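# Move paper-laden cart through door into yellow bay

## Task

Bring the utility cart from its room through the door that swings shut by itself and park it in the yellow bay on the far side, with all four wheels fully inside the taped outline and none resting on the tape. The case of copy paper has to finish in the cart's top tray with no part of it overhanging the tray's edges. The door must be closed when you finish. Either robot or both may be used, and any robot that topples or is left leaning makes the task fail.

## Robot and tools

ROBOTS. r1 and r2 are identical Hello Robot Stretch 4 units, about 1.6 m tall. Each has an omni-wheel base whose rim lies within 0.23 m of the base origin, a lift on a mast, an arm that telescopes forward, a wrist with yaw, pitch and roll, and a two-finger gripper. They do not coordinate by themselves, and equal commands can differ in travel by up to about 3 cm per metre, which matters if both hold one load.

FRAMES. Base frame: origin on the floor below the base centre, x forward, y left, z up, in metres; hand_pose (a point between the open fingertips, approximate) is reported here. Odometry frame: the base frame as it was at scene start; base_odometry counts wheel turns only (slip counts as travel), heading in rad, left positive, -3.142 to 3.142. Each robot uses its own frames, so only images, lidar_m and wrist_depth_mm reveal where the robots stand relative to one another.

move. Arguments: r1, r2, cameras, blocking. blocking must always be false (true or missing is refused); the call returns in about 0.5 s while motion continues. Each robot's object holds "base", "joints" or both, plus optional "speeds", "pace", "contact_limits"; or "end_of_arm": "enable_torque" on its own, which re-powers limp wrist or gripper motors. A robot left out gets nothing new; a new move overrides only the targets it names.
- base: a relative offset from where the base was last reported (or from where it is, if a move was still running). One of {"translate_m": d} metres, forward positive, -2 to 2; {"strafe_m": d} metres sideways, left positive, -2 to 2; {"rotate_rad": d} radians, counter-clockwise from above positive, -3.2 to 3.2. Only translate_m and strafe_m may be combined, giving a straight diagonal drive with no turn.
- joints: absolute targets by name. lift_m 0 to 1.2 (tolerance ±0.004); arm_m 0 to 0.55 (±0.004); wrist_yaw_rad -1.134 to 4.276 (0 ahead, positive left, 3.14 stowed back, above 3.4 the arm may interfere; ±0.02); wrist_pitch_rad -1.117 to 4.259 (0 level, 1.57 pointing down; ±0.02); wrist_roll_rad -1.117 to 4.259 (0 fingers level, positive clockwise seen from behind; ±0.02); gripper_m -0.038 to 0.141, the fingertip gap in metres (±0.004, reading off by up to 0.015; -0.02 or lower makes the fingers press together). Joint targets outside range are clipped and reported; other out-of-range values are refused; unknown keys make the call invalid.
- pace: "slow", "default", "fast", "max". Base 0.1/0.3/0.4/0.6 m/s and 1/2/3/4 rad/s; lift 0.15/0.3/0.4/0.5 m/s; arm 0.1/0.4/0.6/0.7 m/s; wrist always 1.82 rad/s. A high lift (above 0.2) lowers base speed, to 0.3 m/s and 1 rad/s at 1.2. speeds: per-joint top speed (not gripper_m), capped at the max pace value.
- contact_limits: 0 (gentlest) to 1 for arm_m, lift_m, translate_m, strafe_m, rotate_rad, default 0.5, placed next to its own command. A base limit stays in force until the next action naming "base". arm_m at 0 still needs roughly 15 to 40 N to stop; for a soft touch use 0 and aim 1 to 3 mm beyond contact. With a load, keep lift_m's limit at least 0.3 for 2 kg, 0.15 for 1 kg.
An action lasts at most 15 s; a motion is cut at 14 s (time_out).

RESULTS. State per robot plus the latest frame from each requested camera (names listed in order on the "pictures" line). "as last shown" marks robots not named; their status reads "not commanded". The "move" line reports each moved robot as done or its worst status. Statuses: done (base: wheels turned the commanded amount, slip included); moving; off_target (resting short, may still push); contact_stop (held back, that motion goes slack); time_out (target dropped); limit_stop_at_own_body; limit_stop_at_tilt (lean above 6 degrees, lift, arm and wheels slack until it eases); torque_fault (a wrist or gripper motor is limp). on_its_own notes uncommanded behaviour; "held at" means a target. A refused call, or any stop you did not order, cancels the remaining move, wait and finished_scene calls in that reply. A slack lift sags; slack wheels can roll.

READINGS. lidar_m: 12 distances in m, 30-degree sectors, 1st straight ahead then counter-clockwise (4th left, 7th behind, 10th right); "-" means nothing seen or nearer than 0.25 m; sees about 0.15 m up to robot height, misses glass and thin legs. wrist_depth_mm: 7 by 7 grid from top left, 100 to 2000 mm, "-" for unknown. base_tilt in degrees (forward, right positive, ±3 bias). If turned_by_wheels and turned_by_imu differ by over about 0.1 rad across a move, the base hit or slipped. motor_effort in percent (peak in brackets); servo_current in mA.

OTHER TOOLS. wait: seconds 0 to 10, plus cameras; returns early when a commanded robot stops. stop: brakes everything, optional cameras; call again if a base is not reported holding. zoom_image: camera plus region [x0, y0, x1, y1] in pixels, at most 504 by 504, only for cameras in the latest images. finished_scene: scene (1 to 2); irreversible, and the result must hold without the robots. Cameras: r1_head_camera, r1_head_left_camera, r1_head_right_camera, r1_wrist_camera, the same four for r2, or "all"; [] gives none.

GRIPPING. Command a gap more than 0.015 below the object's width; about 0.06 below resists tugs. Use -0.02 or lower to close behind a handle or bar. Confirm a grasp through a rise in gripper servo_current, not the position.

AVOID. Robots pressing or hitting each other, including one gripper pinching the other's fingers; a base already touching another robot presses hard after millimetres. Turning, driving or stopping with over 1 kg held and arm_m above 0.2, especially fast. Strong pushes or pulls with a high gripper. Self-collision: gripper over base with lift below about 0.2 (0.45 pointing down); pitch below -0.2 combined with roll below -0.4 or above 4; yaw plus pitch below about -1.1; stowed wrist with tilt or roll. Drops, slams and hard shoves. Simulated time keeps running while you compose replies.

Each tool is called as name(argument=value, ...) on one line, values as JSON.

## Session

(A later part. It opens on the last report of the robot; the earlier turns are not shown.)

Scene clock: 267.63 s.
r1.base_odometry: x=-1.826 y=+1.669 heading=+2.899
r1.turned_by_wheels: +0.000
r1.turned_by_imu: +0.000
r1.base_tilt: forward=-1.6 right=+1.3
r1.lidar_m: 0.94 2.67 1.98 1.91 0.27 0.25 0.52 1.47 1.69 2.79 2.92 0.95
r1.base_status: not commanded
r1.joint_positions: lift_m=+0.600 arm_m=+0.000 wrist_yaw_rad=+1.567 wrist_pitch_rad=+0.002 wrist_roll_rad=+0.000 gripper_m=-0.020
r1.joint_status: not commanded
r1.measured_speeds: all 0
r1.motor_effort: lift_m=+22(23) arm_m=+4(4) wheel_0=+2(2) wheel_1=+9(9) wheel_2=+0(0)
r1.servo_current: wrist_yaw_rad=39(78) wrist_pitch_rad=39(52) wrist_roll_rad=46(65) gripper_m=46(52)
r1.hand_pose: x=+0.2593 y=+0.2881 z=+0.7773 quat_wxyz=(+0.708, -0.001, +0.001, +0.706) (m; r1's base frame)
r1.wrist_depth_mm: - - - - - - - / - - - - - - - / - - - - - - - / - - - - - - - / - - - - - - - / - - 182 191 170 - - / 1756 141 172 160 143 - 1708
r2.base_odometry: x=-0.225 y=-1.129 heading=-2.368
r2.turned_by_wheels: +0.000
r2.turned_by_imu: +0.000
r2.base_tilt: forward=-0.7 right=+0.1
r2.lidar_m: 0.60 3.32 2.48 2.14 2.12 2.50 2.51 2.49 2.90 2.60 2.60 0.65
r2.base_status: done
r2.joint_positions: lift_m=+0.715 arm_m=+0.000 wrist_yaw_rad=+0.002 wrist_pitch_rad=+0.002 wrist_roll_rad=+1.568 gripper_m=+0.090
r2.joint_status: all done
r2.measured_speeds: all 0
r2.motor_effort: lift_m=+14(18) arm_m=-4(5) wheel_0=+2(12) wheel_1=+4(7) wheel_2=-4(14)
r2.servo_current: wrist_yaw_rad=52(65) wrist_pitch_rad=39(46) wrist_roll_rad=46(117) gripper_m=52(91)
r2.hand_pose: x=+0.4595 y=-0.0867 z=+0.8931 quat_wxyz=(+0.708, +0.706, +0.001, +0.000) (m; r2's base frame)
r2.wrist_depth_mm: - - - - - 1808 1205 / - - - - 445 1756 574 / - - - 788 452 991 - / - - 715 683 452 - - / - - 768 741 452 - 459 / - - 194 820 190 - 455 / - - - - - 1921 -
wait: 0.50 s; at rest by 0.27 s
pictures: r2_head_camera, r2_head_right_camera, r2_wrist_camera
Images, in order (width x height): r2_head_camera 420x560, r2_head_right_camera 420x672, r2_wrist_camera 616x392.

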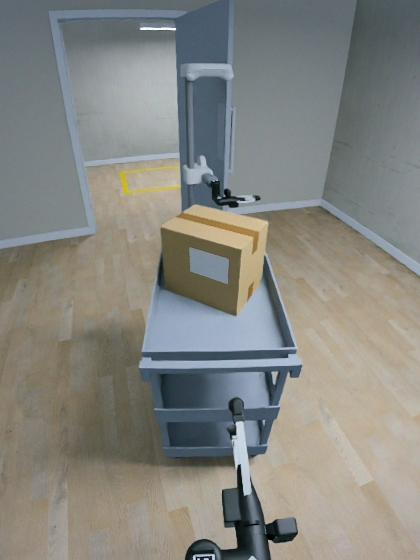

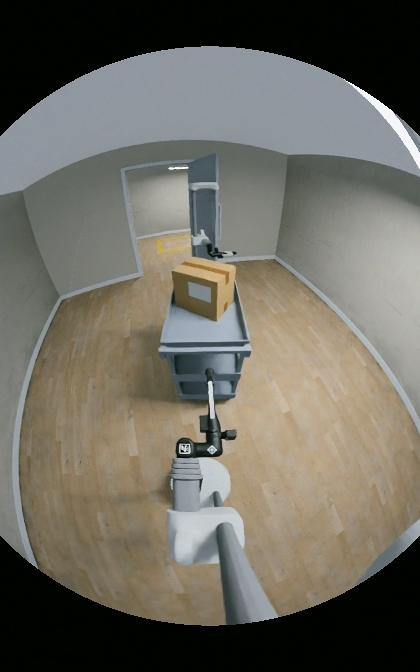

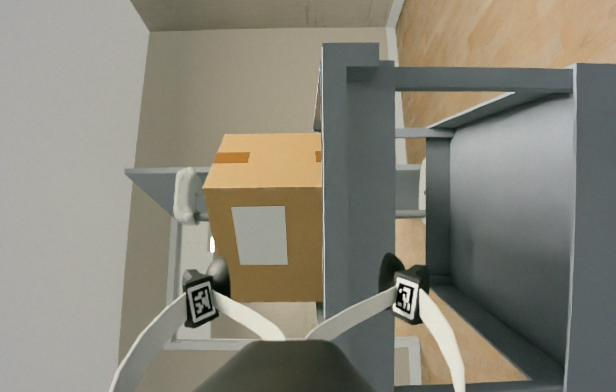

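move(blocking=false, r2={"base":{"translate_m":0.2,"strafe_m":0.03},"joints":{"gripper_m":0.09,"lift_m":0.69},"contact_limits":{"translate_m":0.2},"pace":"slow"}, cameras=[])

wait(seconds=5, cameras=["r2_head_camera","r2_wrist_camera","r2_head_right_camera"])

zoom_image(camera="r2_head_camera", region=[130, 330, 310, 530])

Scene clock: 287.27 s.
move: r2 moving
r1: as last shown
r1.lidar_m: 0.96 2.67 1.98 1.92 0.25 0.25 0.55 1.48 1.69 2.81 2.93 0.95
r1.servo_current: wrist_yaw_rad=46(72) wrist_pitch_rad=46(52) wrist_roll_rad=46(65) gripper_m=46(46)
r1.wrist_depth_mm: - - - - - - - / - - - - - - - / - - - - - - - / - - - - - - - / - - - - - - - / - - 182 191 169 - - / 1756 141 173 159 144 - 1661
r2.base_odometry: x=-0.233 y=-1.139 heading=-2.367
r2.turned_by_wheels: +0.000
r2.turned_by_imu: +0.001
r2.base_tilt: forward=-0.6 right=+0.1
r2.lidar_m: 0.61 3.31 2.45 2.14 2.12 2.49 2.49 2.49 2.92 2.62 2.62 0.64
r2.base_status: translate_m moving; strafe_m moving
r2.joint_positions: lift_m=+0.694 arm_m=+0.000 wrist_yaw_rad=+0.002 wrist_pitch_rad=+0.002 wrist_roll_rad=+1.568 gripper_m=+0.090
r2.joint_status: lift_m moving; the others done
r2.measured_speeds: translate_m=+0.048 strafe_m=+0.007 rotate_rad=+0.000 lift_m=-0.044 arm_m=+0.000 wrist_yaw_rad=+0.000 wrist_pitch_rad=+0.000 wrist_roll_rad=+0.000
r2.motor_effort: lift_m=+14(18) arm_m=-4(4) wheel_0=+2(7) wheel_1=+7(7) wheel_2=-8(10)
r2.servo_current: wrist_yaw_rad=39(59) wrist_pitch_rad=39(46) wrist_roll_rad=52(52) gripper_m=52(65)
r2.contact_limits: translate_m 0.2
r2.hand_pose: x=+0.4595 y=-0.0867 z=+0.8723 quat_wxyz=(+0.708, +0.706, +0.001, +0.000) (m; r2's base frame)
r2.wrist_depth_mm: - - - - - 1756 1205 / - - - 433 445 1499 439 / - - - 436 1042 - 433 / - - 683 445 1042 - 439 / - - 732 715 445 - 445 / - - 194 387 191 - 445 / - - - - - 1921 455
pictures: none
No camera images: "cameras" was empty.

Scene clock: 290.07 s.
earlier move: r2 done
r1.base_odometry: x=-1.826 y=+1.669 heading=+2.899
r1.turned_by_wheels: +0.000
r1.turned_by_imu: +0.000
r1.base_tilt: forward=-1.6 right=+1.3
r1.lidar_m: 0.95 2.69 1.98 1.92 0.25 0.25 0.55 1.47 1.68 2.81 2.94 0.95
r1.base_status: not commanded
r1.joint_positions: lift_m=+0.600 arm_m=+0.000 wrist_yaw_rad=+1.567 wrist_pitch_rad=+0.002 wrist_roll_rad=+0.000 gripper_m=-0.020
r1.joint_status: not commanded
r1.measured_speeds: all 0
r1.motor_effort: lift_m=+22(23) arm_m=+4(4) wheel_0=+2(2) wheel_1=+9(9) wheel_2=+0(0)
r1.servo_current: wrist_yaw_rad=59(72) wrist_pitch_rad=39(52) wrist_roll_rad=52(65) gripper_m=46(52)
r1.hand_pose: x=+0.2593 y=+0.2881 z=+0.7773 quat_wxyz=(+0.708, -0.001, +0.001, +0.706) (m; r1's base frame)
r1.wrist_depth_mm: - - - - - - - / - - - - - - - / - - - - - - - / - - - - - - - / - - - - - - - / - - 183 191 170 - - / 1756 142 172 159 143 - 1661
r2.base_odometry: x=-0.347 y=-1.290 heading=-2.367
r2.turned_by_wheels: +0.000
r2.turned_by_imu: +0.000
r2.base_tilt: forward=-0.7 right=+0.1
r2.lidar_m: 0.41 0.45 2.50 2.15 2.14 2.51 2.67 2.71 3.00 2.60 2.59 0.46
r2.base_status: done
r2.joint_positions: lift_m=+0.690 arm_m=+0.000 wrist_yaw_rad=+0.002 wrist_pitch_rad=+0.002 wrist_roll_rad=+1.568 gripper_m=+0.090
r2.joint_status: all done
r2.measured_speeds: all 0
r2.motor_effort: lift_m=+14(18) arm_m=-4(5) wheel_0=+4(8) wheel_1=+5(8) wheel_2=-6(10)
r2.servo_current: wrist_yaw_rad=52(59) wrist_pitch_rad=46(46) wrist_roll_rad=46(59) gripper_m=52(65)
r2.contact_limits: translate_m 0.2
r2.hand_pose: x=+0.4595 y=-0.0867 z=+0.8681 quat_wxyz=(+0.708, +0.706, +0.001, +0.000) (m; r2's base frame)
r2.wrist_depth_mm: - - - 190 248 1708 1205 / - - - 191 250 1499 - / - - 530 193 252 - - / - - 496 194 254 - - / - - 539 196 256 854 - / - - 193 197 191 - - / - - - - 258 1863 517
wait: 2.80 of 5 s (r2 has come to rest)
pictures: r2_head_camera, r2_head_right_camera, r2_wrist_camera
Images, in order (width x height): r2_head_camera 420x560, r2_head_right_camera 420x672, r2_wrist_camera 616x392.

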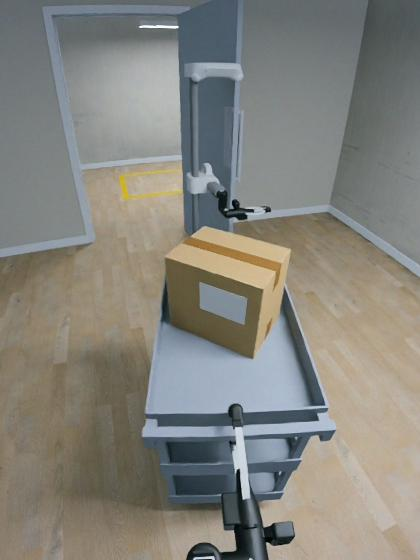

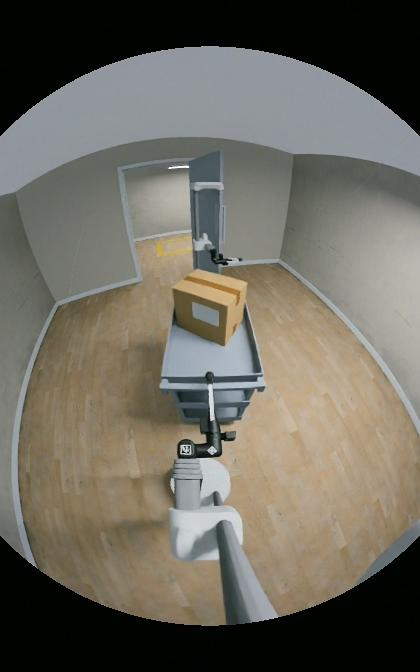

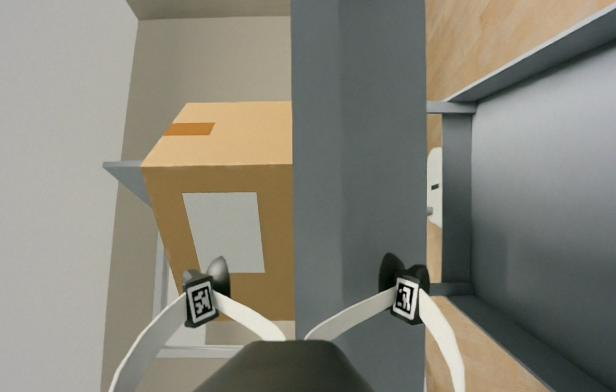

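Scaled by 2.520 from the camera's 420x560 image, which has a finer 1200x1600 frame.

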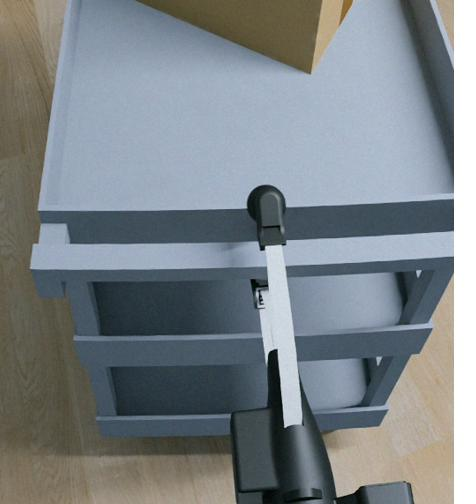

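move(blocking=false, r2={"joints":{"gripper_m":-0.03}}, cameras=[])

wait(seconds=3, cameras=["r2_head_camera","r2_wrist_camera"])

zoom_image(camera="r2_head_camera", region=[130, 330, 340, 530])

Scene clock: 298.07 s.
move: r2 moving
r1: as last shown
r1.lidar_m: 0.96 2.66 1.99 1.92 0.25 0.25 0.54 1.46 1.69 2.79 2.94 0.96
r1.motor_effort: lift_m=+22(23) arm_m=+4(4) wheel_0=+1(2) wheel_1=+9(9) wheel_2=+0(0)
r1.servo_current: wrist_yaw_rad=33(65) wrist_pitch_rad=46(46) wrist_roll_rad=46(59) gripper_m=39(46)
r1.wrist_depth_mm: - - - - - - - / - - - - - - - / - - - - - - - / - - - - - - - / - - - - - - - / - - 182 190 169 - - / 1756 142 172 159 143 - 1708
r2.base_odometry: x=-0.347 y=-1.290 heading=-2.367
r2.turned_by_wheels: +0.000
r2.turned_by_imu: +0.000
r2.base_tilt: forward=-0.7 right=+0.1
r2.lidar_m: 0.41 0.43 2.49 2.16 2.16 2.50 2.68 2.68 3.01 2.60 2.59 0.47
r2.base_status: not commanded
r2.joint_positions: lift_m=+0.690 arm_m=+0.000 wrist_yaw_rad=+0.002 wrist_pitch_rad=+0.002 wrist_roll_rad=+1.568 gripper_m=+0.072
r2.joint_status: gripper_m moving
r2.measured_speeds: all 0
r2.motor_effort: lift_m=+14(14) arm_m=-4(5) wheel_0=+4(5) wheel_1=+5(5) wheel_2=-6(7)
r2.servo_current: wrist_yaw_rad=65(65) wrist_pitch_rad=39(46) wrist_roll_rad=46(52) gripper_m=98(104)
r2.contact_limits: translate_m 0.2
r2.hand_pose: x=+0.4595 y=-0.0867 z=+0.8681 quat_wxyz=(+0.708, +0.706, +0.001, +0.000) (m; r2's base frame)
r2.wrist_depth_mm: - - - 190 248 1708 1182 / - - - 191 250 1499 - / - - 535 193 252 - - / - - 496 194 253 - - / - - 539 196 256 866 - / - - 190 196 191 - - / - - - - 260 1756 512
pictures: none
No camera images: "cameras" was empty.

Scene clock: 299.47 s.
earlier move: r2 done
r1.base_odometry: x=-1.826 y=+1.669 heading=+2.899
r1.turned_by_wheels: +0.000
r1.turned_by_imu: +0.000
r1.base_tilt: forward=-1.6 right=+1.3
r1.lidar_m: 0.97 2.65 1.99 1.92 0.25 0.25 0.52 1.46 1.70 2.81 2.92 0.95
r1.base_status: not commanded
r1.joint_positions: lift_m=+0.600 arm_m=+0.000 wrist_yaw_rad=+1.567 wrist_pitch_rad=+0.002 wrist_roll_rad=+0.000 gripper_m=-0.020
r1.joint_status: not commanded
r1.measured_speeds: all 0
r1.motor_effort: lift_m=+22(23) arm_m=+4(4) wheel_0=+1(2) wheel_1=+9(9) wheel_2=+0(0)
r1.servo_current: wrist_yaw_rad=33(65) wrist_pitch_rad=46(52) wrist_roll_rad=39(65) gripper_m=39(46)
r1.hand_pose: x=+0.2593 y=+0.2881 z=+0.7773 quat_wxyz=(+0.708, -0.001, +0.001, +0.706) (m; r1's base frame)
r1.wrist_depth_mm: - - - - - - - / - - - - - - - / - - - - - - - / - - - - - - - / - - - - - - - / - - 182 191 169 - - / 1756 141 172 159 143 - 1708
r2.base_odometry: x=-0.347 y=-1.290 heading=-2.367
r2.turned_by_wheels: +0.000
r2.turned_by_imu: +0.000
r2.base_tilt: forward=-0.6 right=+0.1
r2.lidar_m: 0.40 0.42 2.51 2.15 2.15 2.50 2.69 2.69 3.01 2.59 2.59 0.43
r2.base_status: not commanded
r2.joint_positions: lift_m=+0.690 arm_m=+0.000 wrist_yaw_rad=+0.002 wrist_pitch_rad=+0.004 wrist_roll_rad=+1.568 gripper_m=-0.028
r2.joint_status: all done
r2.measured_speeds: all 0
r2.motor_effort: lift_m=+16(16) arm_m=-4(5) wheel_0=+4(5) wheel_1=+5(5) wheel_2=-3(7)
r2.servo_current: wrist_yaw_rad=52(65) wrist_pitch_rad=46(46) wrist_roll_rad=52(65) gripper_m=143(319)
r2.contact_limits: translate_m 0.2
r2.hand_pose: x=+0.4595 y=-0.0867 z=+0.8673 quat_wxyz=(+0.708, +0.706, +0.002, +0.000) (m; r2's base frame)
r2.wrist_depth_mm: - - - 178 236 1661 1160 / - - - 179 239 798 - / - - 508 181 240 831 - / - - 484 182 243 854 - / - - 539 185 245 854 - / - - 185 186 178 - - / - - - - - 1576 -
wait: 1.40 of 3 s (r2 has come to rest)
pictures: r2_head_camera, r2_wrist_camera
Images, in order (width x height): r2_head_camera 420x560, r2_wrist_camera 616x392.

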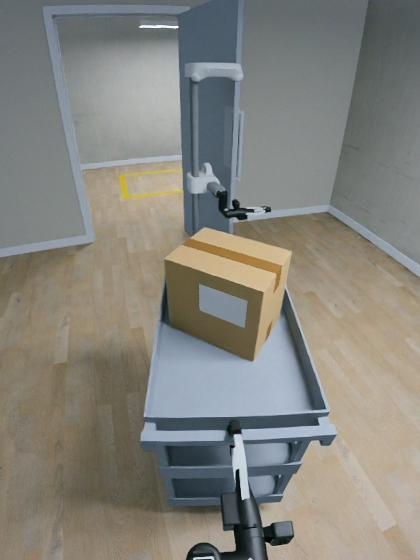

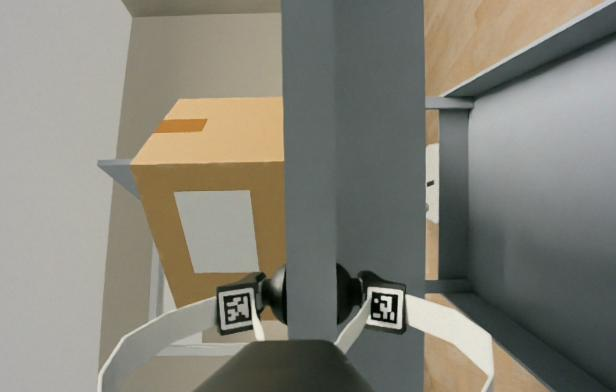

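Scaled by 2.400 from the camera's 420x560 image, which has a finer 1200x1600 frame.

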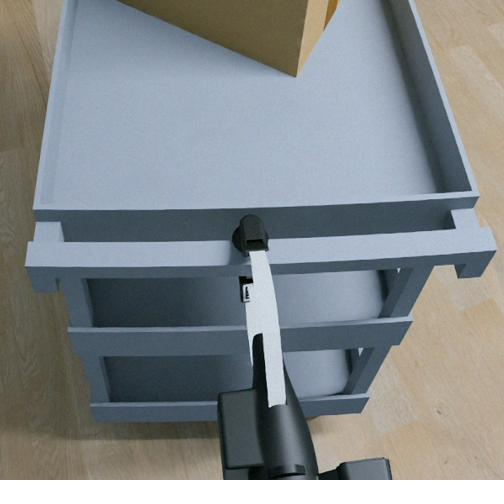

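move(blocking=false, r2={"base":{"rotate_rad":0.3},"pace":"slow","contact_limits":{"rotate_rad":0.7}}, cameras=[])

wait(seconds=3, cameras=["r2_head_camera","r2_wrist_camera","r2_head_right_camera","r1_head_camera"])

Scene clock: 316.70 s.
move: r2 moving
r1: as last shown
r1.lidar_m: 0.96 2.64 1.99 1.92 0.26 0.25 0.53 1.45 1.70 2.80 2.95 0.97
r1.motor_effort: lift_m=+22(22) arm_m=+4(4) wheel_0=+2(2) wheel_1=+9(9) wheel_2=+0(0)
r1.servo_current: wrist_yaw_rad=59(65) wrist_pitch_rad=33(46) wrist_roll_rad=65(65) gripper_m=46(46)
r1.wrist_depth_mm: - - - - - - - / - - - - - - - / - - - - - - - / - - - - - - - / - - - - - - - / - - 182 191 169 - - / 1808 141 172 159 143 - 1661
r2.base_odometry: x=-0.347 y=-1.290 heading=-2.243
r2.turned_by_wheels: +0.124
r2.turned_by_imu: +0.120
r2.base_tilt: forward=-0.6 right=+0.1
r2.lidar_m: 0.40 3.18 2.35 2.17 2.17 2.77 2.66 2.72 2.83 2.58 2.64 0.40
r2.base_status: rotate_rad moving
r2.joint_positions: lift_m=+0.690 arm_m=+0.000 wrist_yaw_rad=-0.006 wrist_pitch_rad=+0.004 wrist_roll_rad=+1.568 gripper_m=-0.028
r2.joint_status: not commanded
r2.measured_speeds: translate_m=+0.002 strafe_m=+0.002 rotate_rad=+0.484 lift_m=+0.000 arm_m=+0.000 wrist_yaw_rad=+0.000 wrist_pitch_rad=+0.000 wrist_roll_rad=+0.000
r2.motor_effort: lift_m=+16(16) arm_m=-4(4) wheel_0=-12(15) wheel_1=-9(9) wheel_2=-12(13)
r2.servo_current: wrist_yaw_rad=65(65) wrist_pitch_rad=46(46) wrist_roll_rad=46(59) gripper_m=117(150)
r2.contact_limits: rotate_rad 0.7
r2.hand_pose: x=+0.4588 y=-0.0891 z=+0.8673 quat_wxyz=(+0.708, +0.706, -0.001, -0.003) (m; r2's base frame)
r2.wrist_depth_mm: - - - 154 209 1430 - / - - 521 158 216 - - / - 466 455 163 223 - - / - - 508 167 229 842 - / - - 585 174 234 - - / - - 183 178 178 152 - / - - - - - 1499 488
pictures: none
No camera images: "cameras" was empty.

Scene clock: 317.60 s.
earlier move: r2 done
r1.base_odometry: x=-1.826 y=+1.669 heading=+2.899
r1.turned_by_wheels: +0.000
r1.turned_by_imu: +0.000
r1.base_tilt: forward=-1.6 right=+1.3
r1.lidar_m: 1.01 2.66 2.02 1.92 0.26 0.25 0.54 1.47 1.67 2.80 2.95 0.97
r1.base_status: not commanded
r1.joint_positions: lift_m=+0.600 arm_m=+0.000 wrist_yaw_rad=+1.567 wrist_pitch_rad=+0.002 wrist_roll_rad=+0.000 gripper_m=-0.020
r1.joint_status: not commanded
r1.measured_speeds: all 0
r1.motor_effort: lift_m=+22(23) arm_m=+4(4) wheel_0=+2(2) wheel_1=+9(9) wheel_2=+0(0)
r1.servo_current: wrist_yaw_rad=52(65) wrist_pitch_rad=46(46) wrist_roll_rad=39(65) gripper_m=46(52)
r1.hand_pose: x=+0.2593 y=+0.2881 z=+0.7773 quat_wxyz=(+0.708, -0.001, +0.001, +0.706) (m; r1's base frame)
r1.wrist_depth_mm: - - - - - - - / - - - - - - - / - - - - - - - / - - - - - - - / - - - - - - - / - - 182 191 170 - - / 1756 141 172 159 144 - 1661
r2.base_odometry: x=-0.347 y=-1.290 heading=-2.068
r2.turned_by_wheels: +0.175
r2.turned_by_imu: +0.171
r2.base_tilt: forward=-0.7 right=+0.1
r2.lidar_m: 0.42 2.96 2.23 2.15 2.26 2.75 2.70 2.86 2.67 2.59 2.69 0.35
r2.base_status: done
r2.joint_positions: lift_m=+0.690 arm_m=+0.000 wrist_yaw_rad=+0.000 wrist_pitch_rad=+0.006 wrist_roll_rad=+1.568 gripper_m=-0.029
r2.joint_status: not commanded
r2.measured_speeds: all 0
r2.motor_effort: lift_m=+17(18) arm_m=+5(5) wheel_0=-3(15) wheel_1=-3(9) wheel_2=-6(13)
r2.servo_current: wrist_yaw_rad=46(65) wrist_pitch_rad=46(52) wrist_roll_rad=52(59) gripper_m=91(150)
r2.contact_limits: rotate_rad 0.7
r2.hand_pose: x=+0.4592 y=-0.0875 z=+0.8665 quat_wxyz=(+0.708, +0.706, +0.002, -0.002) (m; r2's base frame)
r2.wrist_depth_mm: - 375 375 103 158 - - / - 402 407 110 170 - - / - - 500 117 185 - - / - - - 130 202 - - / - - - 145 220 1661 521 / - - 185 159 179 1576 466 / - - - - - 1576 1160
wait: 0.90 of 3 s (r2 has come to rest)
pictures: r1_head_camera, r2_head_camera, r2_head_right_camera, r2_wrist_camera
Images, in order (width x height): r1_head_camera 420x560, r2_head_camera 420x560, r2_head_right_camera 420x672, r2_wrist_camera 616x392.

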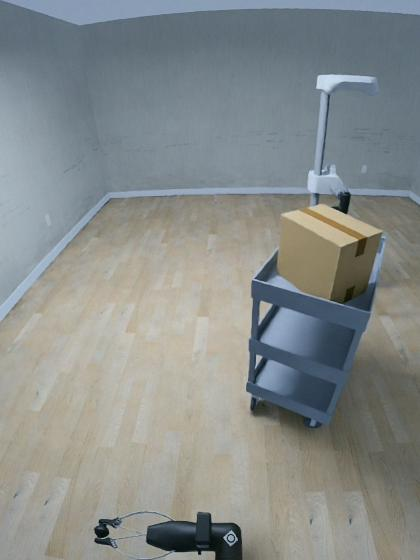

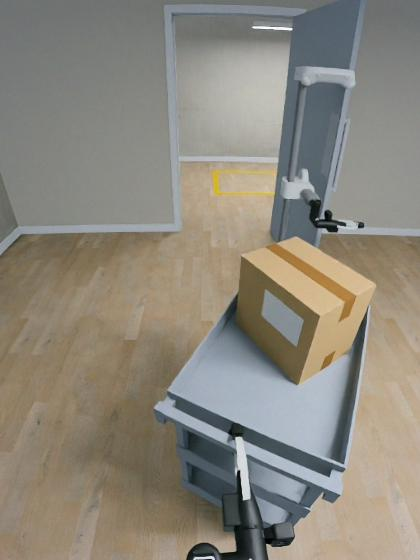

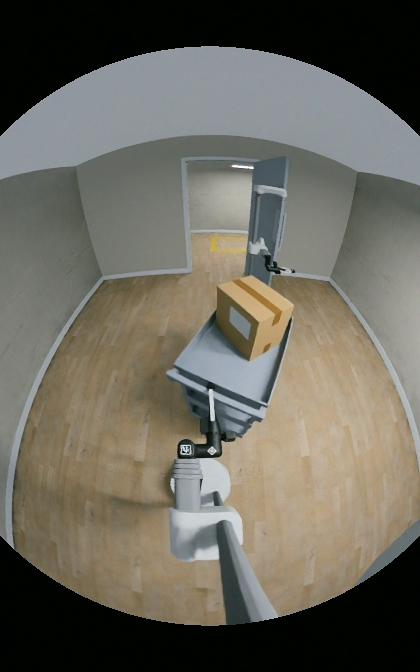

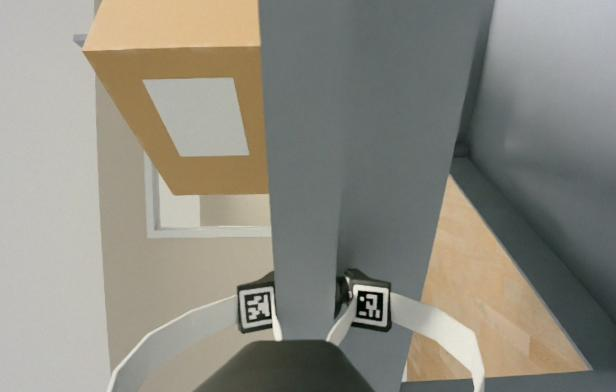

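move(blocking=false, r2={"base":{"translate_m":-0.54,"strafe_m":0.36},"pace":"slow","contact_limits":{"translate_m":0.7,"strafe_m":0.7}}, cameras=[])

wait(seconds=9, cameras=["r2_head_camera","r2_wrist_camera","r2_head_right_camera","r1_head_camera"])

r2: "contact_limits": translate_m and strafe_m are given together and make one move, which takes one limit: state it under one of them only
Scene clock: 338.73 s.
r1.base_odometry: x=-1.826 y=+1.669 heading=+2.899
r1.turned_by_wheels: +0.000
r1.turned_by_imu: +0.000
r1.base_tilt: forward=-1.6 right=+1.3
r1.lidar_m: 1.03 2.68 1.98 1.92 0.26 0.25 0.50 1.47 1.68 2.80 2.95 0.95
r1.base_status: not commanded
r1.joint_positions: lift_m=+0.600 arm_m=+0.000 wrist_yaw_rad=+1.567 wrist_pitch_rad=+0.002 wrist_roll_rad=+0.000 gripper_m=-0.020
r1.joint_status: not commanded
r1.measured_speeds: all 0
r1.motor_effort: lift_m=+22(23) arm_m=+4(4) wheel_0=+1(2) wheel_1=+9(9) wheel_2=+0(0)
r1.servo_current: wrist_yaw_rad=46(65) wrist_pitch_rad=46(46) wrist_roll_rad=59(65) gripper_m=46(52)
r1.hand_pose: x=+0.2593 y=+0.2881 z=+0.7773 quat_wxyz=(+0.708, -0.001, +0.001, +0.706) (m; r1's base frame)
r1.wrist_depth_mm: - - - - - - - / - - - - - - - / - - - - - - - / - - - - - - - / - - - - - - - / - - 182 191 169 - - / 1756 141 172 159 143 - 1708
r2.base_odometry: x=-0.347 y=-1.290 heading=-2.068
r2.turned_by_wheels: +0.000
r2.turned_by_imu: +0.000
r2.base_tilt: forward=-0.7 right=+0.1
r2.lidar_m: 0.42 2.97 2.22 2.14 2.23 2.77 2.69 2.82 2.67 2.60 2.74 0.36
r2.base_status: done
r2.joint_positions: lift_m=+0.690 arm_m=+0.000 wrist_yaw_rad=+0.000 wrist_pitch_rad=+0.006 wrist_roll_rad=+1.568 gripper_m=-0.029
r2.joint_status: not commanded
r2.measured_speeds: all 0
r2.motor_effort: lift_m=+18(18) arm_m=+5(5) wheel_0=-3(15) wheel_1=-3(9) wheel_2=-6(13)
r2.servo_current: wrist_yaw_rad=52(65) wrist_pitch_rad=46(52) wrist_roll_rad=39(59) gripper_m=91(150)
r2.contact_limits: rotate_rad 0.7
r2.hand_pose: x=+0.4592 y=-0.0875 z=+0.8665 quat_wxyz=(+0.708, +0.706, +0.002, -0.002) (m; r2's base frame)
r2.wrist_depth_mm: - 377 377 103 157 - - / - 402 407 110 170 - - / - - 500 117 185 - - / - - - 130 202 - - / - - - 146 220 1661 521 / - - 185 159 179 1576 466 / - - - - - 1537 1160
pictures: none

not run: a call was refused earlier in this reply.

move(blocking=false, r2={"base":{"translate_m":-0.54,"strafe_m":0.36},"pace":"slow","contact_limits":{"translate_m":0.7}}, cameras=[])

wait(seconds=9, cameras=["r2_head_camera","r2_wrist_camera","r2_head_right_camera","r1_head_camera"])

Scene clock: 343.30 s.
move: r2 moving
r1.base_odometry: x=-1.826 y=+1.669 heading=+2.899
r1.turned_by_wheels: +0.000
r1.turned_by_imu: +0.000
r1.base_tilt: forward=-1.6 right=+1.3
r1.lidar_m: 1.02 2.70 1.99 1.92 0.27 0.25 0.52 1.47 1.67 2.80 2.94 0.98
r1.base_status: not commanded
r1.joint_positions: lift_m=+0.600 arm_m=+0.000 wrist_yaw_rad=+1.567 wrist_pitch_rad=+0.002 wrist_roll_rad=+0.000 gripper_m=-0.020
r1.joint_status: not commanded
r1.measured_speeds: all 0
r1.motor_effort: lift_m=+22(23) arm_m=+4(4) wheel_0=+1(2) wheel_1=+9(9) wheel_2=+0(0)
r1.servo_current: wrist_yaw_rad=46(65) wrist_pitch_rad=46(52) wrist_roll_rad=33(59) gripper_m=46(46)
r1.hand_pose: x=+0.2593 y=+0.2881 z=+0.7773 quat_wxyz=(+0.708, -0.001, +0.001, +0.706) (m; r1's base frame)
r1.wrist_depth_mm: - - - - - - - / - - - - - - - / - - - - - - - / - - - - - - - / - - - - - - - / - - 182 190 169 - - / 1756 141 172 159 143 - 1756
r2.base_odometry: x=-0.335 y=-1.284 heading=-2.068
r2.turned_by_wheels: +0.000
r2.turned_by_imu: +0.001
r2.base_tilt: forward=-0.7 right=+0.1
r2.lidar_m: 0.42 2.94 2.23 2.14 2.21 2.79 2.70 2.84 2.67 2.61 0.40 0.37
r2.base_status: translate_m moving; strafe_m moving
r2.joint_positions: lift_m=+0.690 arm_m=+0.000 wrist_yaw_rad=+0.000 wrist_pitch_rad=+0.007 wrist_roll_rad=+1.568 gripper_m=-0.029
r2.joint_status: not commanded
r2.measured_speeds: translate_m=-0.045 strafe_m=+0.030 rotate_rad=+0.002 lift_m=+0.000 arm_m=+0.000 wrist_yaw_rad=+0.000 wrist_pitch_rad=+0.000 wrist_roll_rad=+0.000
r2.motor_effort: lift_m=+18(18) arm_m=+4(5) wheel_0=-12(12) wheel_1=+6(6) wheel_2=+11(11)
r2.servo_current: wrist_yaw_rad=46(59) wrist_pitch_rad=46(52) wrist_roll_rad=39(59) gripper_m=91(98)
r2.contact_limits: translate_m 0.7
r2.hand_pose: x=+0.4592 y=-0.0875 z=+0.8663 quat_wxyz=(+0.708, +0.706, +0.002, -0.002) (m; r2's base frame)
r2.wrist_depth_mm: - 379 377 103 159 - - / - 404 410 113 171 - - / - - 496 119 185 - - / - - - 131 203 - - / - - - 147 222 1661 - / - - 185 160 178 1464 466 / - - - - - 1537 1182
pictures: none
No camera images: "cameras" was empty.

Scene clock: 350.47 s.
earlier move: r2 done
r1.base_odometry: x=-1.826 y=+1.669 heading=+2.899
r1.turned_by_wheels: +0.000
r1.turned_by_imu: +0.000
r1.base_tilt: forward=-1.6 right=+1.3
r1.lidar_m: 4.66 2.66 1.97 1.91 0.25 0.25 0.52 1.46 1.67 2.80 2.91 1.61
r1.base_status: not commanded
r1.joint_positions: lift_m=+0.600 arm_m=+0.000 wrist_yaw_rad=+1.567 wrist_pitch_rad=+0.002 wrist_roll_rad=+0.000 gripper_m=-0.020
r1.joint_status: not commanded
r1.measured_speeds: all 0
r1.motor_effort: lift_m=+22(23) arm_m=+4(4) wheel_0=+1(2) wheel_1=+9(9) wheel_2=+0(0)
r1.servo_current: wrist_yaw_rad=46(78) wrist_pitch_rad=46(52) wrist_roll_rad=59(72) gripper_m=46(59)
r1.hand_pose: x=+0.2593 y=+0.2881 z=+0.7773 quat_wxyz=(+0.708, -0.001, +0.001, +0.706) (m; r1's base frame)
r1.wrist_depth_mm: - - - - - - - / - - - - - - - / - - - - - - - / - - - - - - - / - - - - - - - / - - 182 191 170 - - / 1808 141 172 160 143 - 1708
r2.base_odometry: x=+0.227 y=-0.987 heading=-2.067
r2.turned_by_wheels: +0.000
r2.turned_by_imu: +0.002
r2.base_tilt: forward=-0.7 right=+0.1
r2.lidar_m: 0.44 2.51 1.87 1.78 1.88 2.23 2.13 2.26 3.01 2.92 3.10 0.37
r2.base_status: done
r2.joint_positions: lift_m=+0.690 arm_m=+0.000 wrist_yaw_rad=+0.000 wrist_pitch_rad=+0.007 wrist_roll_rad=+1.568 gripper_m=-0.029
r2.joint_status: not commanded
r2.measured_speeds: all 0
r2.motor_effort: lift_m=+18(18) arm_m=+4(5) wheel_0=-3(14) wheel_1=+5(7) wheel_2=+7(12)
r2.servo_current: wrist_yaw_rad=46(65) wrist_pitch_rad=46(52) wrist_roll_rad=39(65) gripper_m=91(98)
r2.contact_limits: translate_m 0.7
r2.hand_pose: x=+0.4593 y=-0.0874 z=+0.8663 quat_wxyz=(+0.708, +0.706, +0.002, -0.002) (m; r2's base frame)
r2.wrist_depth_mm: - 384 382 104 159 - - / - 402 404 113 172 - - / - - 492 119 186 - - / - - 634 131 202 - - / - - - 147 221 1708 - / - - 186 160 178 1499 469 / - - - - - 1576 1182
wait: 7.17 of 9 s (r2 has come to rest)
pictures: r1_head_camera, r2_head_camera, r2_head_right_camera, r2_wrist_camera
Images, in order (width x height): r1_head_camera 420x560, r2_head_camera 420x560, r2_head_right_camera 420x672, r2_wrist_camera 616x392.

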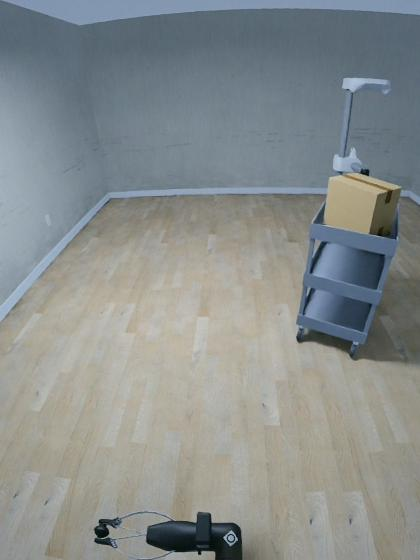

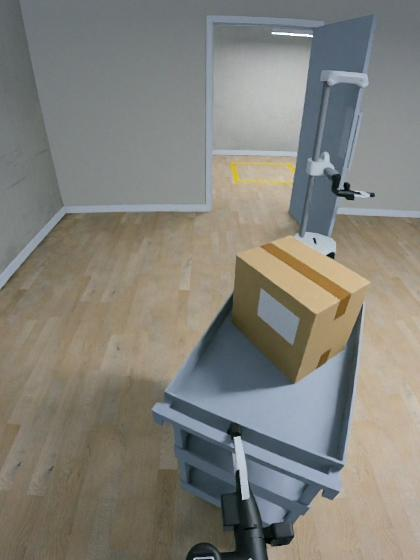

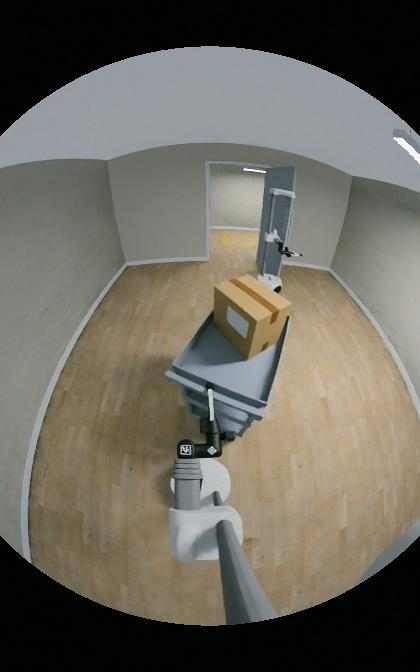

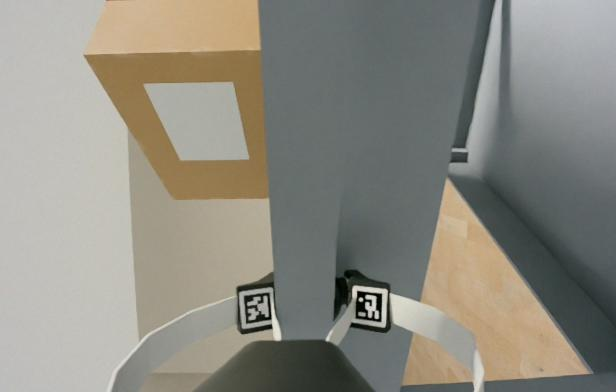

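move(blocking=false, r2={"base":{"translate_m":-0.075,"strafe_m":-0.165},"pace":"slow","contact_limits":{"translate_m":0.7}}, cameras=[])

wait(seconds=5, cameras=["r2_head_camera","r2_wrist_camera"])

move(blocking=false, r2={"base":{"translate_m":-0.02,"strafe_m":-0.17},"pace":"slow","contact_limits":{"translate_m":0.7}}, cameras=[])

wait(seconds=5, cameras=["r2_head_camera","r2_wrist_camera","r2_head_right_camera"])

Scene clock: 358.70 s.
move: r2 moving
r1: as last shown
r1.lidar_m: 4.64 2.64 2.01 1.93 0.25 0.25 0.54 1.49 1.66 2.80 2.92 1.63
r1.servo_current: wrist_yaw_rad=26(72) wrist_pitch_rad=39(46) wrist_roll_rad=33(59) gripper_m=39(52)
r1.wrist_depth_mm: - - - - - - - / - - - - - - - / - - - - - - - / - - - - - - - / - - - - - - - / - - 182 191 169 - - / 1708 141 172 160 143 - 1708
r2.base_odometry: x=+0.219 y=-0.977 heading=-2.066
r2.turned_by_wheels: +0.001
r2.turned_by_imu: +0.001
r2.base_tilt: forward=-0.7 right=+0.1
r2.lidar_m: 0.43 2.47 1.91 1.79 1.92 2.19 2.12 2.26 2.99 2.92 3.10 0.38
r2.base_status: translate_m moving; strafe_m moving
r2.joint_positions: lift_m=+0.690 arm_m=+0.000 wrist_yaw_rad=+0.003 wrist_pitch_rad=+0.007 wrist_roll_rad=+1.568 gripper_m=-0.029
r2.joint_status: not commanded
r2.measured_speeds: translate_m=-0.021 strafe_m=-0.045 rotate_rad=+0.002 lift_m=+0.000 arm_m=+0.000 wrist_yaw_rad=+0.002 wrist_pitch_rad=+0.000 wrist_roll_rad=+0.000
r2.motor_effort: lift_m=+18(18) arm_m=+4(4) wheel_0=+10(12) wheel_1=-8(8) wheel_2=+12(12)
r2.servo_current: wrist_yaw_rad=46(46) wrist_pitch_rad=46(52) wrist_roll_rad=46(59) gripper_m=91(98)
r2.contact_limits: translate_m 0.7
r2.hand_pose: x=+0.4595 y=-0.0866 z=+0.8663 quat_wxyz=(+0.708, +0.706, +0.003, -0.001) (m; r2's base frame)
r2.wrist_depth_mm: - 384 384 103 161 - - / - 399 404 113 172 - - / - - 492 119 185 - - / - - 621 131 202 - - / - - - 146 220 1661 - / - - 186 159 179 1464 469 / - - - - - 1576 1182
pictures: none
No camera images: "cameras" was empty.

Scene clock: 361.30 s.
earlier move: r2 done
r1.base_odometry: x=-1.826 y=+1.669 heading=+2.899
r1.turned_by_wheels: +0.000
r1.turned_by_imu: +0.000
r1.base_tilt: forward=-1.6 right=+1.3
r1.lidar_m: 4.64 2.69 1.98 1.93 0.29 0.25 0.53 1.45 1.69 2.79 2.94 1.60
r1.base_status: not commanded
r1.joint_positions: lift_m=+0.600 arm_m=+0.000 wrist_yaw_rad=+1.567 wrist_pitch_rad=+0.002 wrist_roll_rad=+0.000 gripper_m=-0.020
r1.joint_status: not commanded
r1.measured_speeds: all 0
r1.motor_effort: lift_m=+22(23) arm_m=+4(4) wheel_0=+2(2) wheel_1=+9(9) wheel_2=+0(0)
r1.servo_current: wrist_yaw_rad=65(72) wrist_pitch_rad=39(46) wrist_roll_rad=65(72) gripper_m=46(52)
r1.hand_pose: x=+0.2593 y=+0.2881 z=+0.7773 quat_wxyz=(+0.708, -0.001, +0.001, +0.706) (m; r1's base frame)
r1.wrist_depth_mm: - - - - - - - / - - - - - - - / - - - - - - - / - - - - - - - / - - - - - - - / - - 183 191 169 - - / 1808 141 173 160 144 - 1708
r2.base_odometry: x=+0.117 y=-0.842 heading=-2.067
r2.turned_by_wheels: +0.000
r2.turned_by_imu: +0.000
r2.base_tilt: forward=-0.6 right=+0.0
r2.lidar_m: 0.40 0.46 2.05 1.96 2.09 2.13 2.07 2.19 2.81 2.73 2.92 0.41
r2.base_status: done
r2.joint_positions: lift_m=+0.690 arm_m=+0.000 wrist_yaw_rad=+0.003 wrist_pitch_rad=+0.007 wrist_roll_rad=+1.568 gripper_m=-0.029
r2.joint_status: not commanded
r2.measured_speeds: all 0
r2.motor_effort: lift_m=+18(18) arm_m=+4(5) wheel_0=+7(13) wheel_1=-4(9) wheel_2=+5(12)
r2.servo_current: wrist_yaw_rad=52(59) wrist_pitch_rad=52(52) wrist_roll_rad=46(59) gripper_m=91(98)
r2.contact_limits: translate_m 0.7
r2.hand_pose: x=+0.4595 y=-0.0866 z=+0.8663 quat_wxyz=(+0.708, +0.706, +0.003, -0.001) (m; r2's base frame)
r2.wrist_depth_mm: - - - 138 194 - - / - 512 462 143 202 - - / - 449 442 149 209 - - / - - 508 156 218 - - / - - 597 161 227 - - / - - 186 168 179 1464 - / - - - - - 1576 469
wait: 2.60 of 5 s (r2 has come to rest)
pictures: r2_head_camera, r2_wrist_camera
Images, in order (width x height): r2_head_camera 420x560, r2_wrist_camera 616x392.

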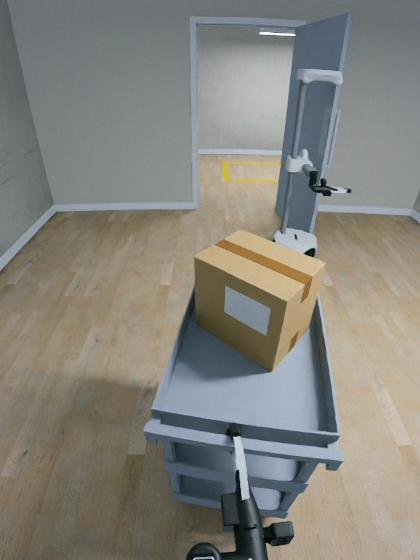

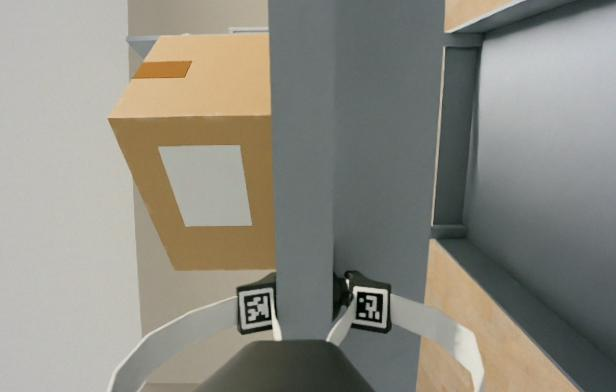

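Scene clock: 361.80 s.
move: r2 moving
r1: as last shown
r1.lidar_m: 4.64 2.68 2.00 1.93 0.25 0.25 0.54 1.46 1.71 2.80 2.96 1.60
r1.motor_effort: lift_m=+22(23) arm_m=+4(4) wheel_0=+1(2) wheel_1=+9(9) wheel_2=+0(0)
r1.servo_current: wrist_yaw_rad=33(72) wrist_pitch_rad=46(46) wrist_roll_rad=52(65) gripper_m=39(46)
r1.wrist_depth_mm: - - - - - - - / - - - - - - - / - - - - - - - / - - - - - - - / - - - - - - - / - - 182 191 169 - - / 1756 141 172 159 144 - 1708
r2.base_odometry: x=+0.106 y=-0.835 heading=-2.066
r2.turned_by_wheels: +0.000
r2.turned_by_imu: +0.000
r2.base_tilt: forward=-0.7 right=+0.1
r2.lidar_m: 0.38 0.43 2.07 1.95 2.10 2.15 2.06 2.17 2.83 2.74 2.89 0.40
r2.base_status: translate_m moving; strafe_m moving
r2.joint_positions: lift_m=+0.690 arm_m=+0.000 wrist_yaw_rad=+0.003 wrist_pitch_rad=+0.007 wrist_roll_rad=+1.568 gripper_m=-0.029
r2.joint_status: not commanded
r2.measured_speeds: translate_m=-0.006 strafe_m=-0.052 rotate_rad=-0.001 lift_m=+0.000 arm_m=+0.000 wrist_yaw_rad=+0.000 wrist_pitch_rad=+0.000 wrist_roll_rad=+0.000
r2.motor_effort: lift_m=+18(18) arm_m=+4(4) wheel_0=+13(13) wheel_1=-8(8) wheel_2=+6(7)
r2.servo_current: wrist_yaw_rad=46(59) wrist_pitch_rad=46(52) wrist_roll_rad=52(52) gripper_m=85(91)
r2.contact_limits: translate_m 0.7
r2.hand_pose: x=+0.4595 y=-0.0866 z=+0.8663 quat_wxyz=(+0.708, +0.706, +0.003, -0.001) (m; r2's base frame)
r2.wrist_depth_mm: - - - 140 196 - - / - - 477 144 203 - - / - 445 439 150 210 - - / - - 504 156 218 - - / - - 597 162 226 - - / - - 186 168 179 559 - / - - - - - 1576 473
pictures: none
No camera images: "cameras" was empty.

Scene clock: 364.20 s.
earlier move: r2 done
r1.base_odometry: x=-1.826 y=+1.669 heading=+2.899
r1.turned_by_wheels: +0.000
r1.turned_by_imu: +0.000
r1.base_tilt: forward=-1.6 right=+1.3
r1.lidar_m: 1.63 2.66 2.00 1.92 0.25 0.25 0.54 1.48 1.69 2.81 2.94 1.55
r1.base_status: not commanded
r1.joint_positions: lift_m=+0.600 arm_m=+0.000 wrist_yaw_rad=+1.567 wrist_pitch_rad=+0.002 wrist_roll_rad=+0.000 gripper_m=-0.020
r1.joint_status: not commanded
r1.measured_speeds: all 0
r1.motor_effort: lift_m=+22(23) arm_m=+4(4) wheel_0=+1(2) wheel_1=+9(9) wheel_2=+0(0)
r1.servo_current: wrist_yaw_rad=65(72) wrist_pitch_rad=39(52) wrist_roll_rad=39(72) gripper_m=46(52)
r1.hand_pose: x=+0.2593 y=+0.2881 z=+0.7773 quat_wxyz=(+0.708, -0.001, +0.001, +0.706) (m; r1's base frame)
r1.wrist_depth_mm: - - - - - - - / - - - - - - - / - - - - - - - / - - - - - - - / - - - - - - - / - - 183 191 169 - - / 1808 142 173 159 143 - 1661
r2.base_odometry: x=-0.023 y=-0.744 heading=-2.066
r2.turned_by_wheels: +0.000
r2.turned_by_imu: +0.001
r2.base_tilt: forward=-0.7 right=+0.1
r2.lidar_m: 0.38 0.39 2.19 2.12 2.26 2.11 2.04 2.17 2.69 2.60 2.75 0.40
r2.base_status: done
r2.joint_positions: lift_m=+0.690 arm_m=+0.000 wrist_yaw_rad=+0.003 wrist_pitch_rad=+0.007 wrist_roll_rad=+1.568 gripper_m=-0.029
r2.joint_status: not commanded
r2.measured_speeds: all 0
r2.motor_effort: lift_m=+18(18) arm_m=+4(5) wheel_0=+6(13) wheel_1=-3(8) wheel_2=+5(7)
r2.servo_current: wrist_yaw_rad=46(59) wrist_pitch_rad=46(52) wrist_roll_rad=39(59) gripper_m=91(91)
r2.contact_limits: translate_m 0.7
r2.hand_pose: x=+0.4595 y=-0.0866 z=+0.8663 quat_wxyz=(+0.708, +0.706, +0.003, -0.001) (m; r2's base frame)
r2.wrist_depth_mm: - - - 169 229 1618 1138 / - - - 169 229 1430 - / - - 521 169 229 809 - / - 484 466 229 229 831 - / - - 512 169 230 842 - / - - 185 170 179 - - / - - - - 231 1576 -
wait: 2.40 of 5 s (r2 has come to rest)
pictures: r2_head_camera, r2_head_right_camera, r2_wrist_camera
Images, in order (width x height): r2_head_camera 420x560, r2_head_right_camera 420x672, r2_wrist_camera 616x392.

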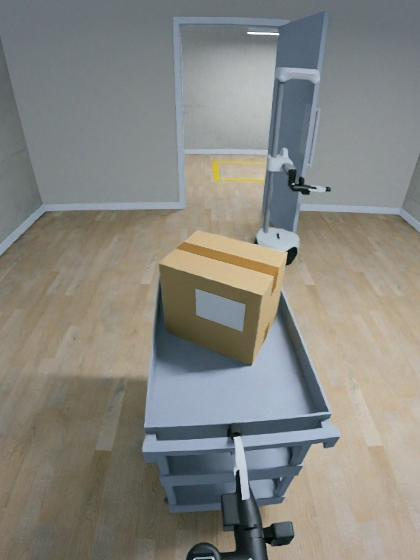

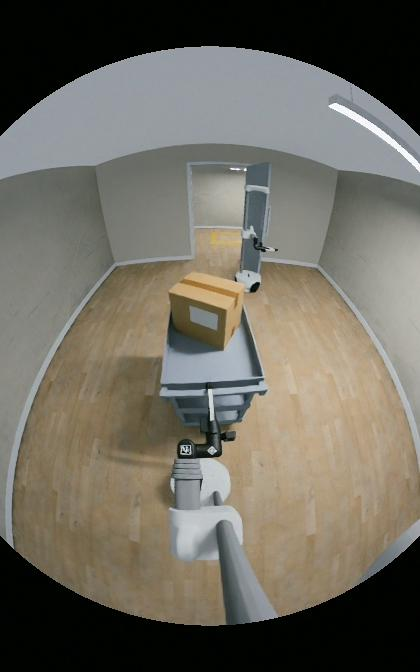

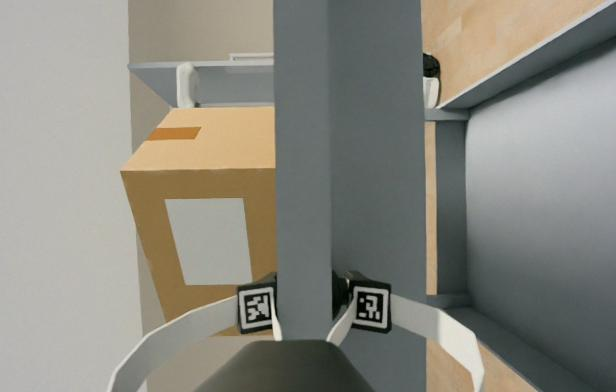

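move(blocking=false, r2={"base":{"translate_m":0.6},"pace":"slow","contact_limits":{"translate_m":0.6}}, cameras=[])

wait(seconds=9, cameras=["r2_head_camera","r2_wrist_camera","r2_head_right_camera"])

Scene clock: 373.03 s.
move: r2 moving
r1: as last shown
r1.lidar_m: 1.64 2.68 1.99 1.93 0.26 0.25 0.55 1.48 1.69 2.80 2.93 1.52
r1.servo_current: wrist_yaw_rad=52(65) wrist_pitch_rad=33(46) wrist_roll_rad=39(59) gripper_m=46(46)
r1.wrist_depth_mm: - - - - - - - / - - - - - - - / - - - - - - - / - - - - - - - / - - - - - - - / - - 182 191 169 - - / 1708 141 172 159 143 - 1708
r2.base_odometry: x=-0.028 y=-0.755 heading=-2.066
r2.turned_by_wheels: +0.000
r2.turned_by_imu: +0.001
r2.base_tilt: forward=-0.7 right=+0.1
r2.lidar_m: 0.38 0.39 2.24 2.11 2.26 2.12 2.04 2.20 2.68 2.57 2.72 0.42
r2.base_status: translate_m moving
r2.joint_positions: lift_m=+0.690 arm_m=+0.000 wrist_yaw_rad=+0.001 wrist_pitch_rad=+0.007 wrist_roll_rad=+1.568 gripper_m=-0.029
r2.joint_status: not commanded
r2.measured_speeds: translate_m=+0.048 strafe_m=+0.000 rotate_rad=+0.000 lift_m=+0.000 arm_m=+0.000 wrist_yaw_rad=-0.010 wrist_pitch_rad=+0.000 wrist_roll_rad=+0.000
r2.motor_effort: lift_m=+18(18) arm_m=+4(4) wheel_0=+6(11) wheel_1=+6(7) wheel_2=-12(13)
r2.servo_current: wrist_yaw_rad=33(52) wrist_pitch_rad=46(52) wrist_roll_rad=46(52) gripper_m=91(98)
r2.contact_limits: translate_m 0.6
r2.hand_pose: x=+0.4593 y=-0.0871 z=+0.8663 quat_wxyz=(+0.708, +0.706, +0.003, -0.002) (m; r2's base frame)
r2.wrist_depth_mm: - - - 171 232 1661 1138 / - - - 171 231 1537 - / - - 535 170 231 809 - / - 473 459 229 230 842 - / - - 508 169 230 842 - / - - 184 169 179 - - / - - - - 230 1576 -
pictures: none
No camera images: "cameras" was empty.

Scene clock: 379.83 s.
earlier move: r2 done
r1.base_odometry: x=-1.826 y=+1.669 heading=+2.899
r1.turned_by_wheels: +0.000
r1.turned_by_imu: +0.000
r1.base_tilt: forward=-1.6 right=+1.3
r1.lidar_m: 1.58 2.67 1.98 1.92 0.25 0.25 0.54 1.47 1.69 2.79 2.96 0.99
r1.base_status: not commanded
r1.joint_positions: lift_m=+0.600 arm_m=+0.000 wrist_yaw_rad=+1.567 wrist_pitch_rad=+0.002 wrist_roll_rad=+0.000 gripper_m=-0.020
r1.joint_status: not commanded
r1.measured_speeds: all 0
r1.motor_effort: lift_m=+22(23) arm_m=+4(4) wheel_0=+2(2) wheel_1=+9(9) wheel_2=+0(0)
r1.servo_current: wrist_yaw_rad=52(78) wrist_pitch_rad=33(52) wrist_roll_rad=72(72) gripper_m=39(59)
r1.hand_pose: x=+0.2593 y=+0.2881 z=+0.7773 quat_wxyz=(+0.708, -0.001, +0.001, +0.706) (m; r1's base frame)
r1.wrist_depth_mm: - - - - - - - / - - - - - - - / - - - - - - - / - - - - - - - / - - - - - - - / - - 183 191 169 - - / 1708 142 172 159 143 - 1708
r2.base_odometry: x=-0.308 y=-1.272 heading=-2.066
r2.turned_by_wheels: +0.000
r2.turned_by_imu: +0.000
r2.base_tilt: forward=-0.7 right=+0.1
r2.lidar_m: 0.36 0.42 2.18 2.14 2.24 2.74 2.64 2.79 2.69 2.59 2.73 0.44
r2.base_status: done
r2.joint_positions: lift_m=+0.690 arm_m=+0.000 wrist_yaw_rad=-0.002 wrist_pitch_rad=+0.007 wrist_roll_rad=+1.568 gripper_m=-0.029
r2.joint_status: not commanded
r2.measured_speeds: all 0
r2.motor_effort: lift_m=+18(18) arm_m=+4(5) wheel_0=+4(11) wheel_1=+5(8) wheel_2=-5(15)
r2.servo_current: wrist_yaw_rad=46(72) wrist_pitch_rad=46(52) wrist_roll_rad=46(59) gripper_m=91(98)
r2.contact_limits: translate_m 0.6
r2.hand_pose: x=+0.4591 y=-0.0880 z=+0.8663 quat_wxyz=(+0.708, +0.706, +0.002, -0.003) (m; r2's base frame)
r2.wrist_depth_mm: - - - 181 245 1576 1205 / - - - 179 241 1537 - / - - 621 177 238 798 - / - 484 466 234 236 842 - / - - 496 172 232 820 - / - - 185 170 179 - - / - - 585 - 228 134 -
wait: 6.80 of 9 s (r2 has come to rest)
pictures: r2_head_camera, r2_head_right_camera, r2_wrist_camera
Images, in order (width x height): r2_head_camera 420x560, r2_head_right_camera 420x672, r2_wrist_camera 616x392.

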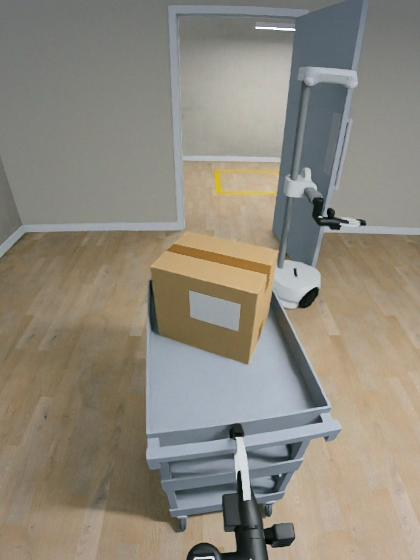

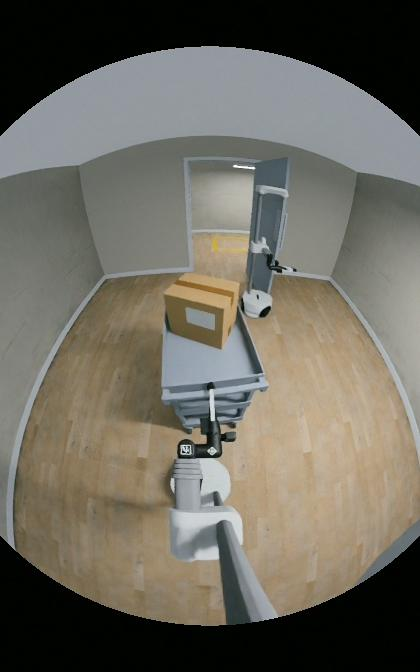

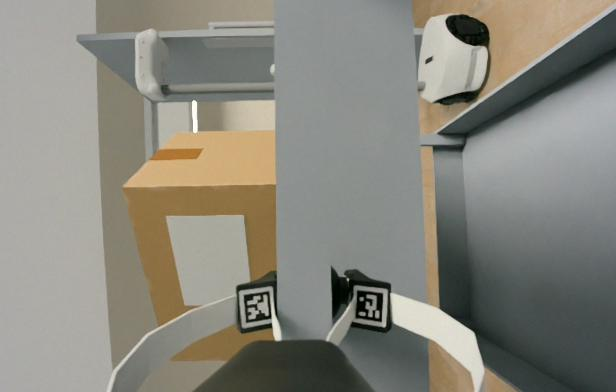

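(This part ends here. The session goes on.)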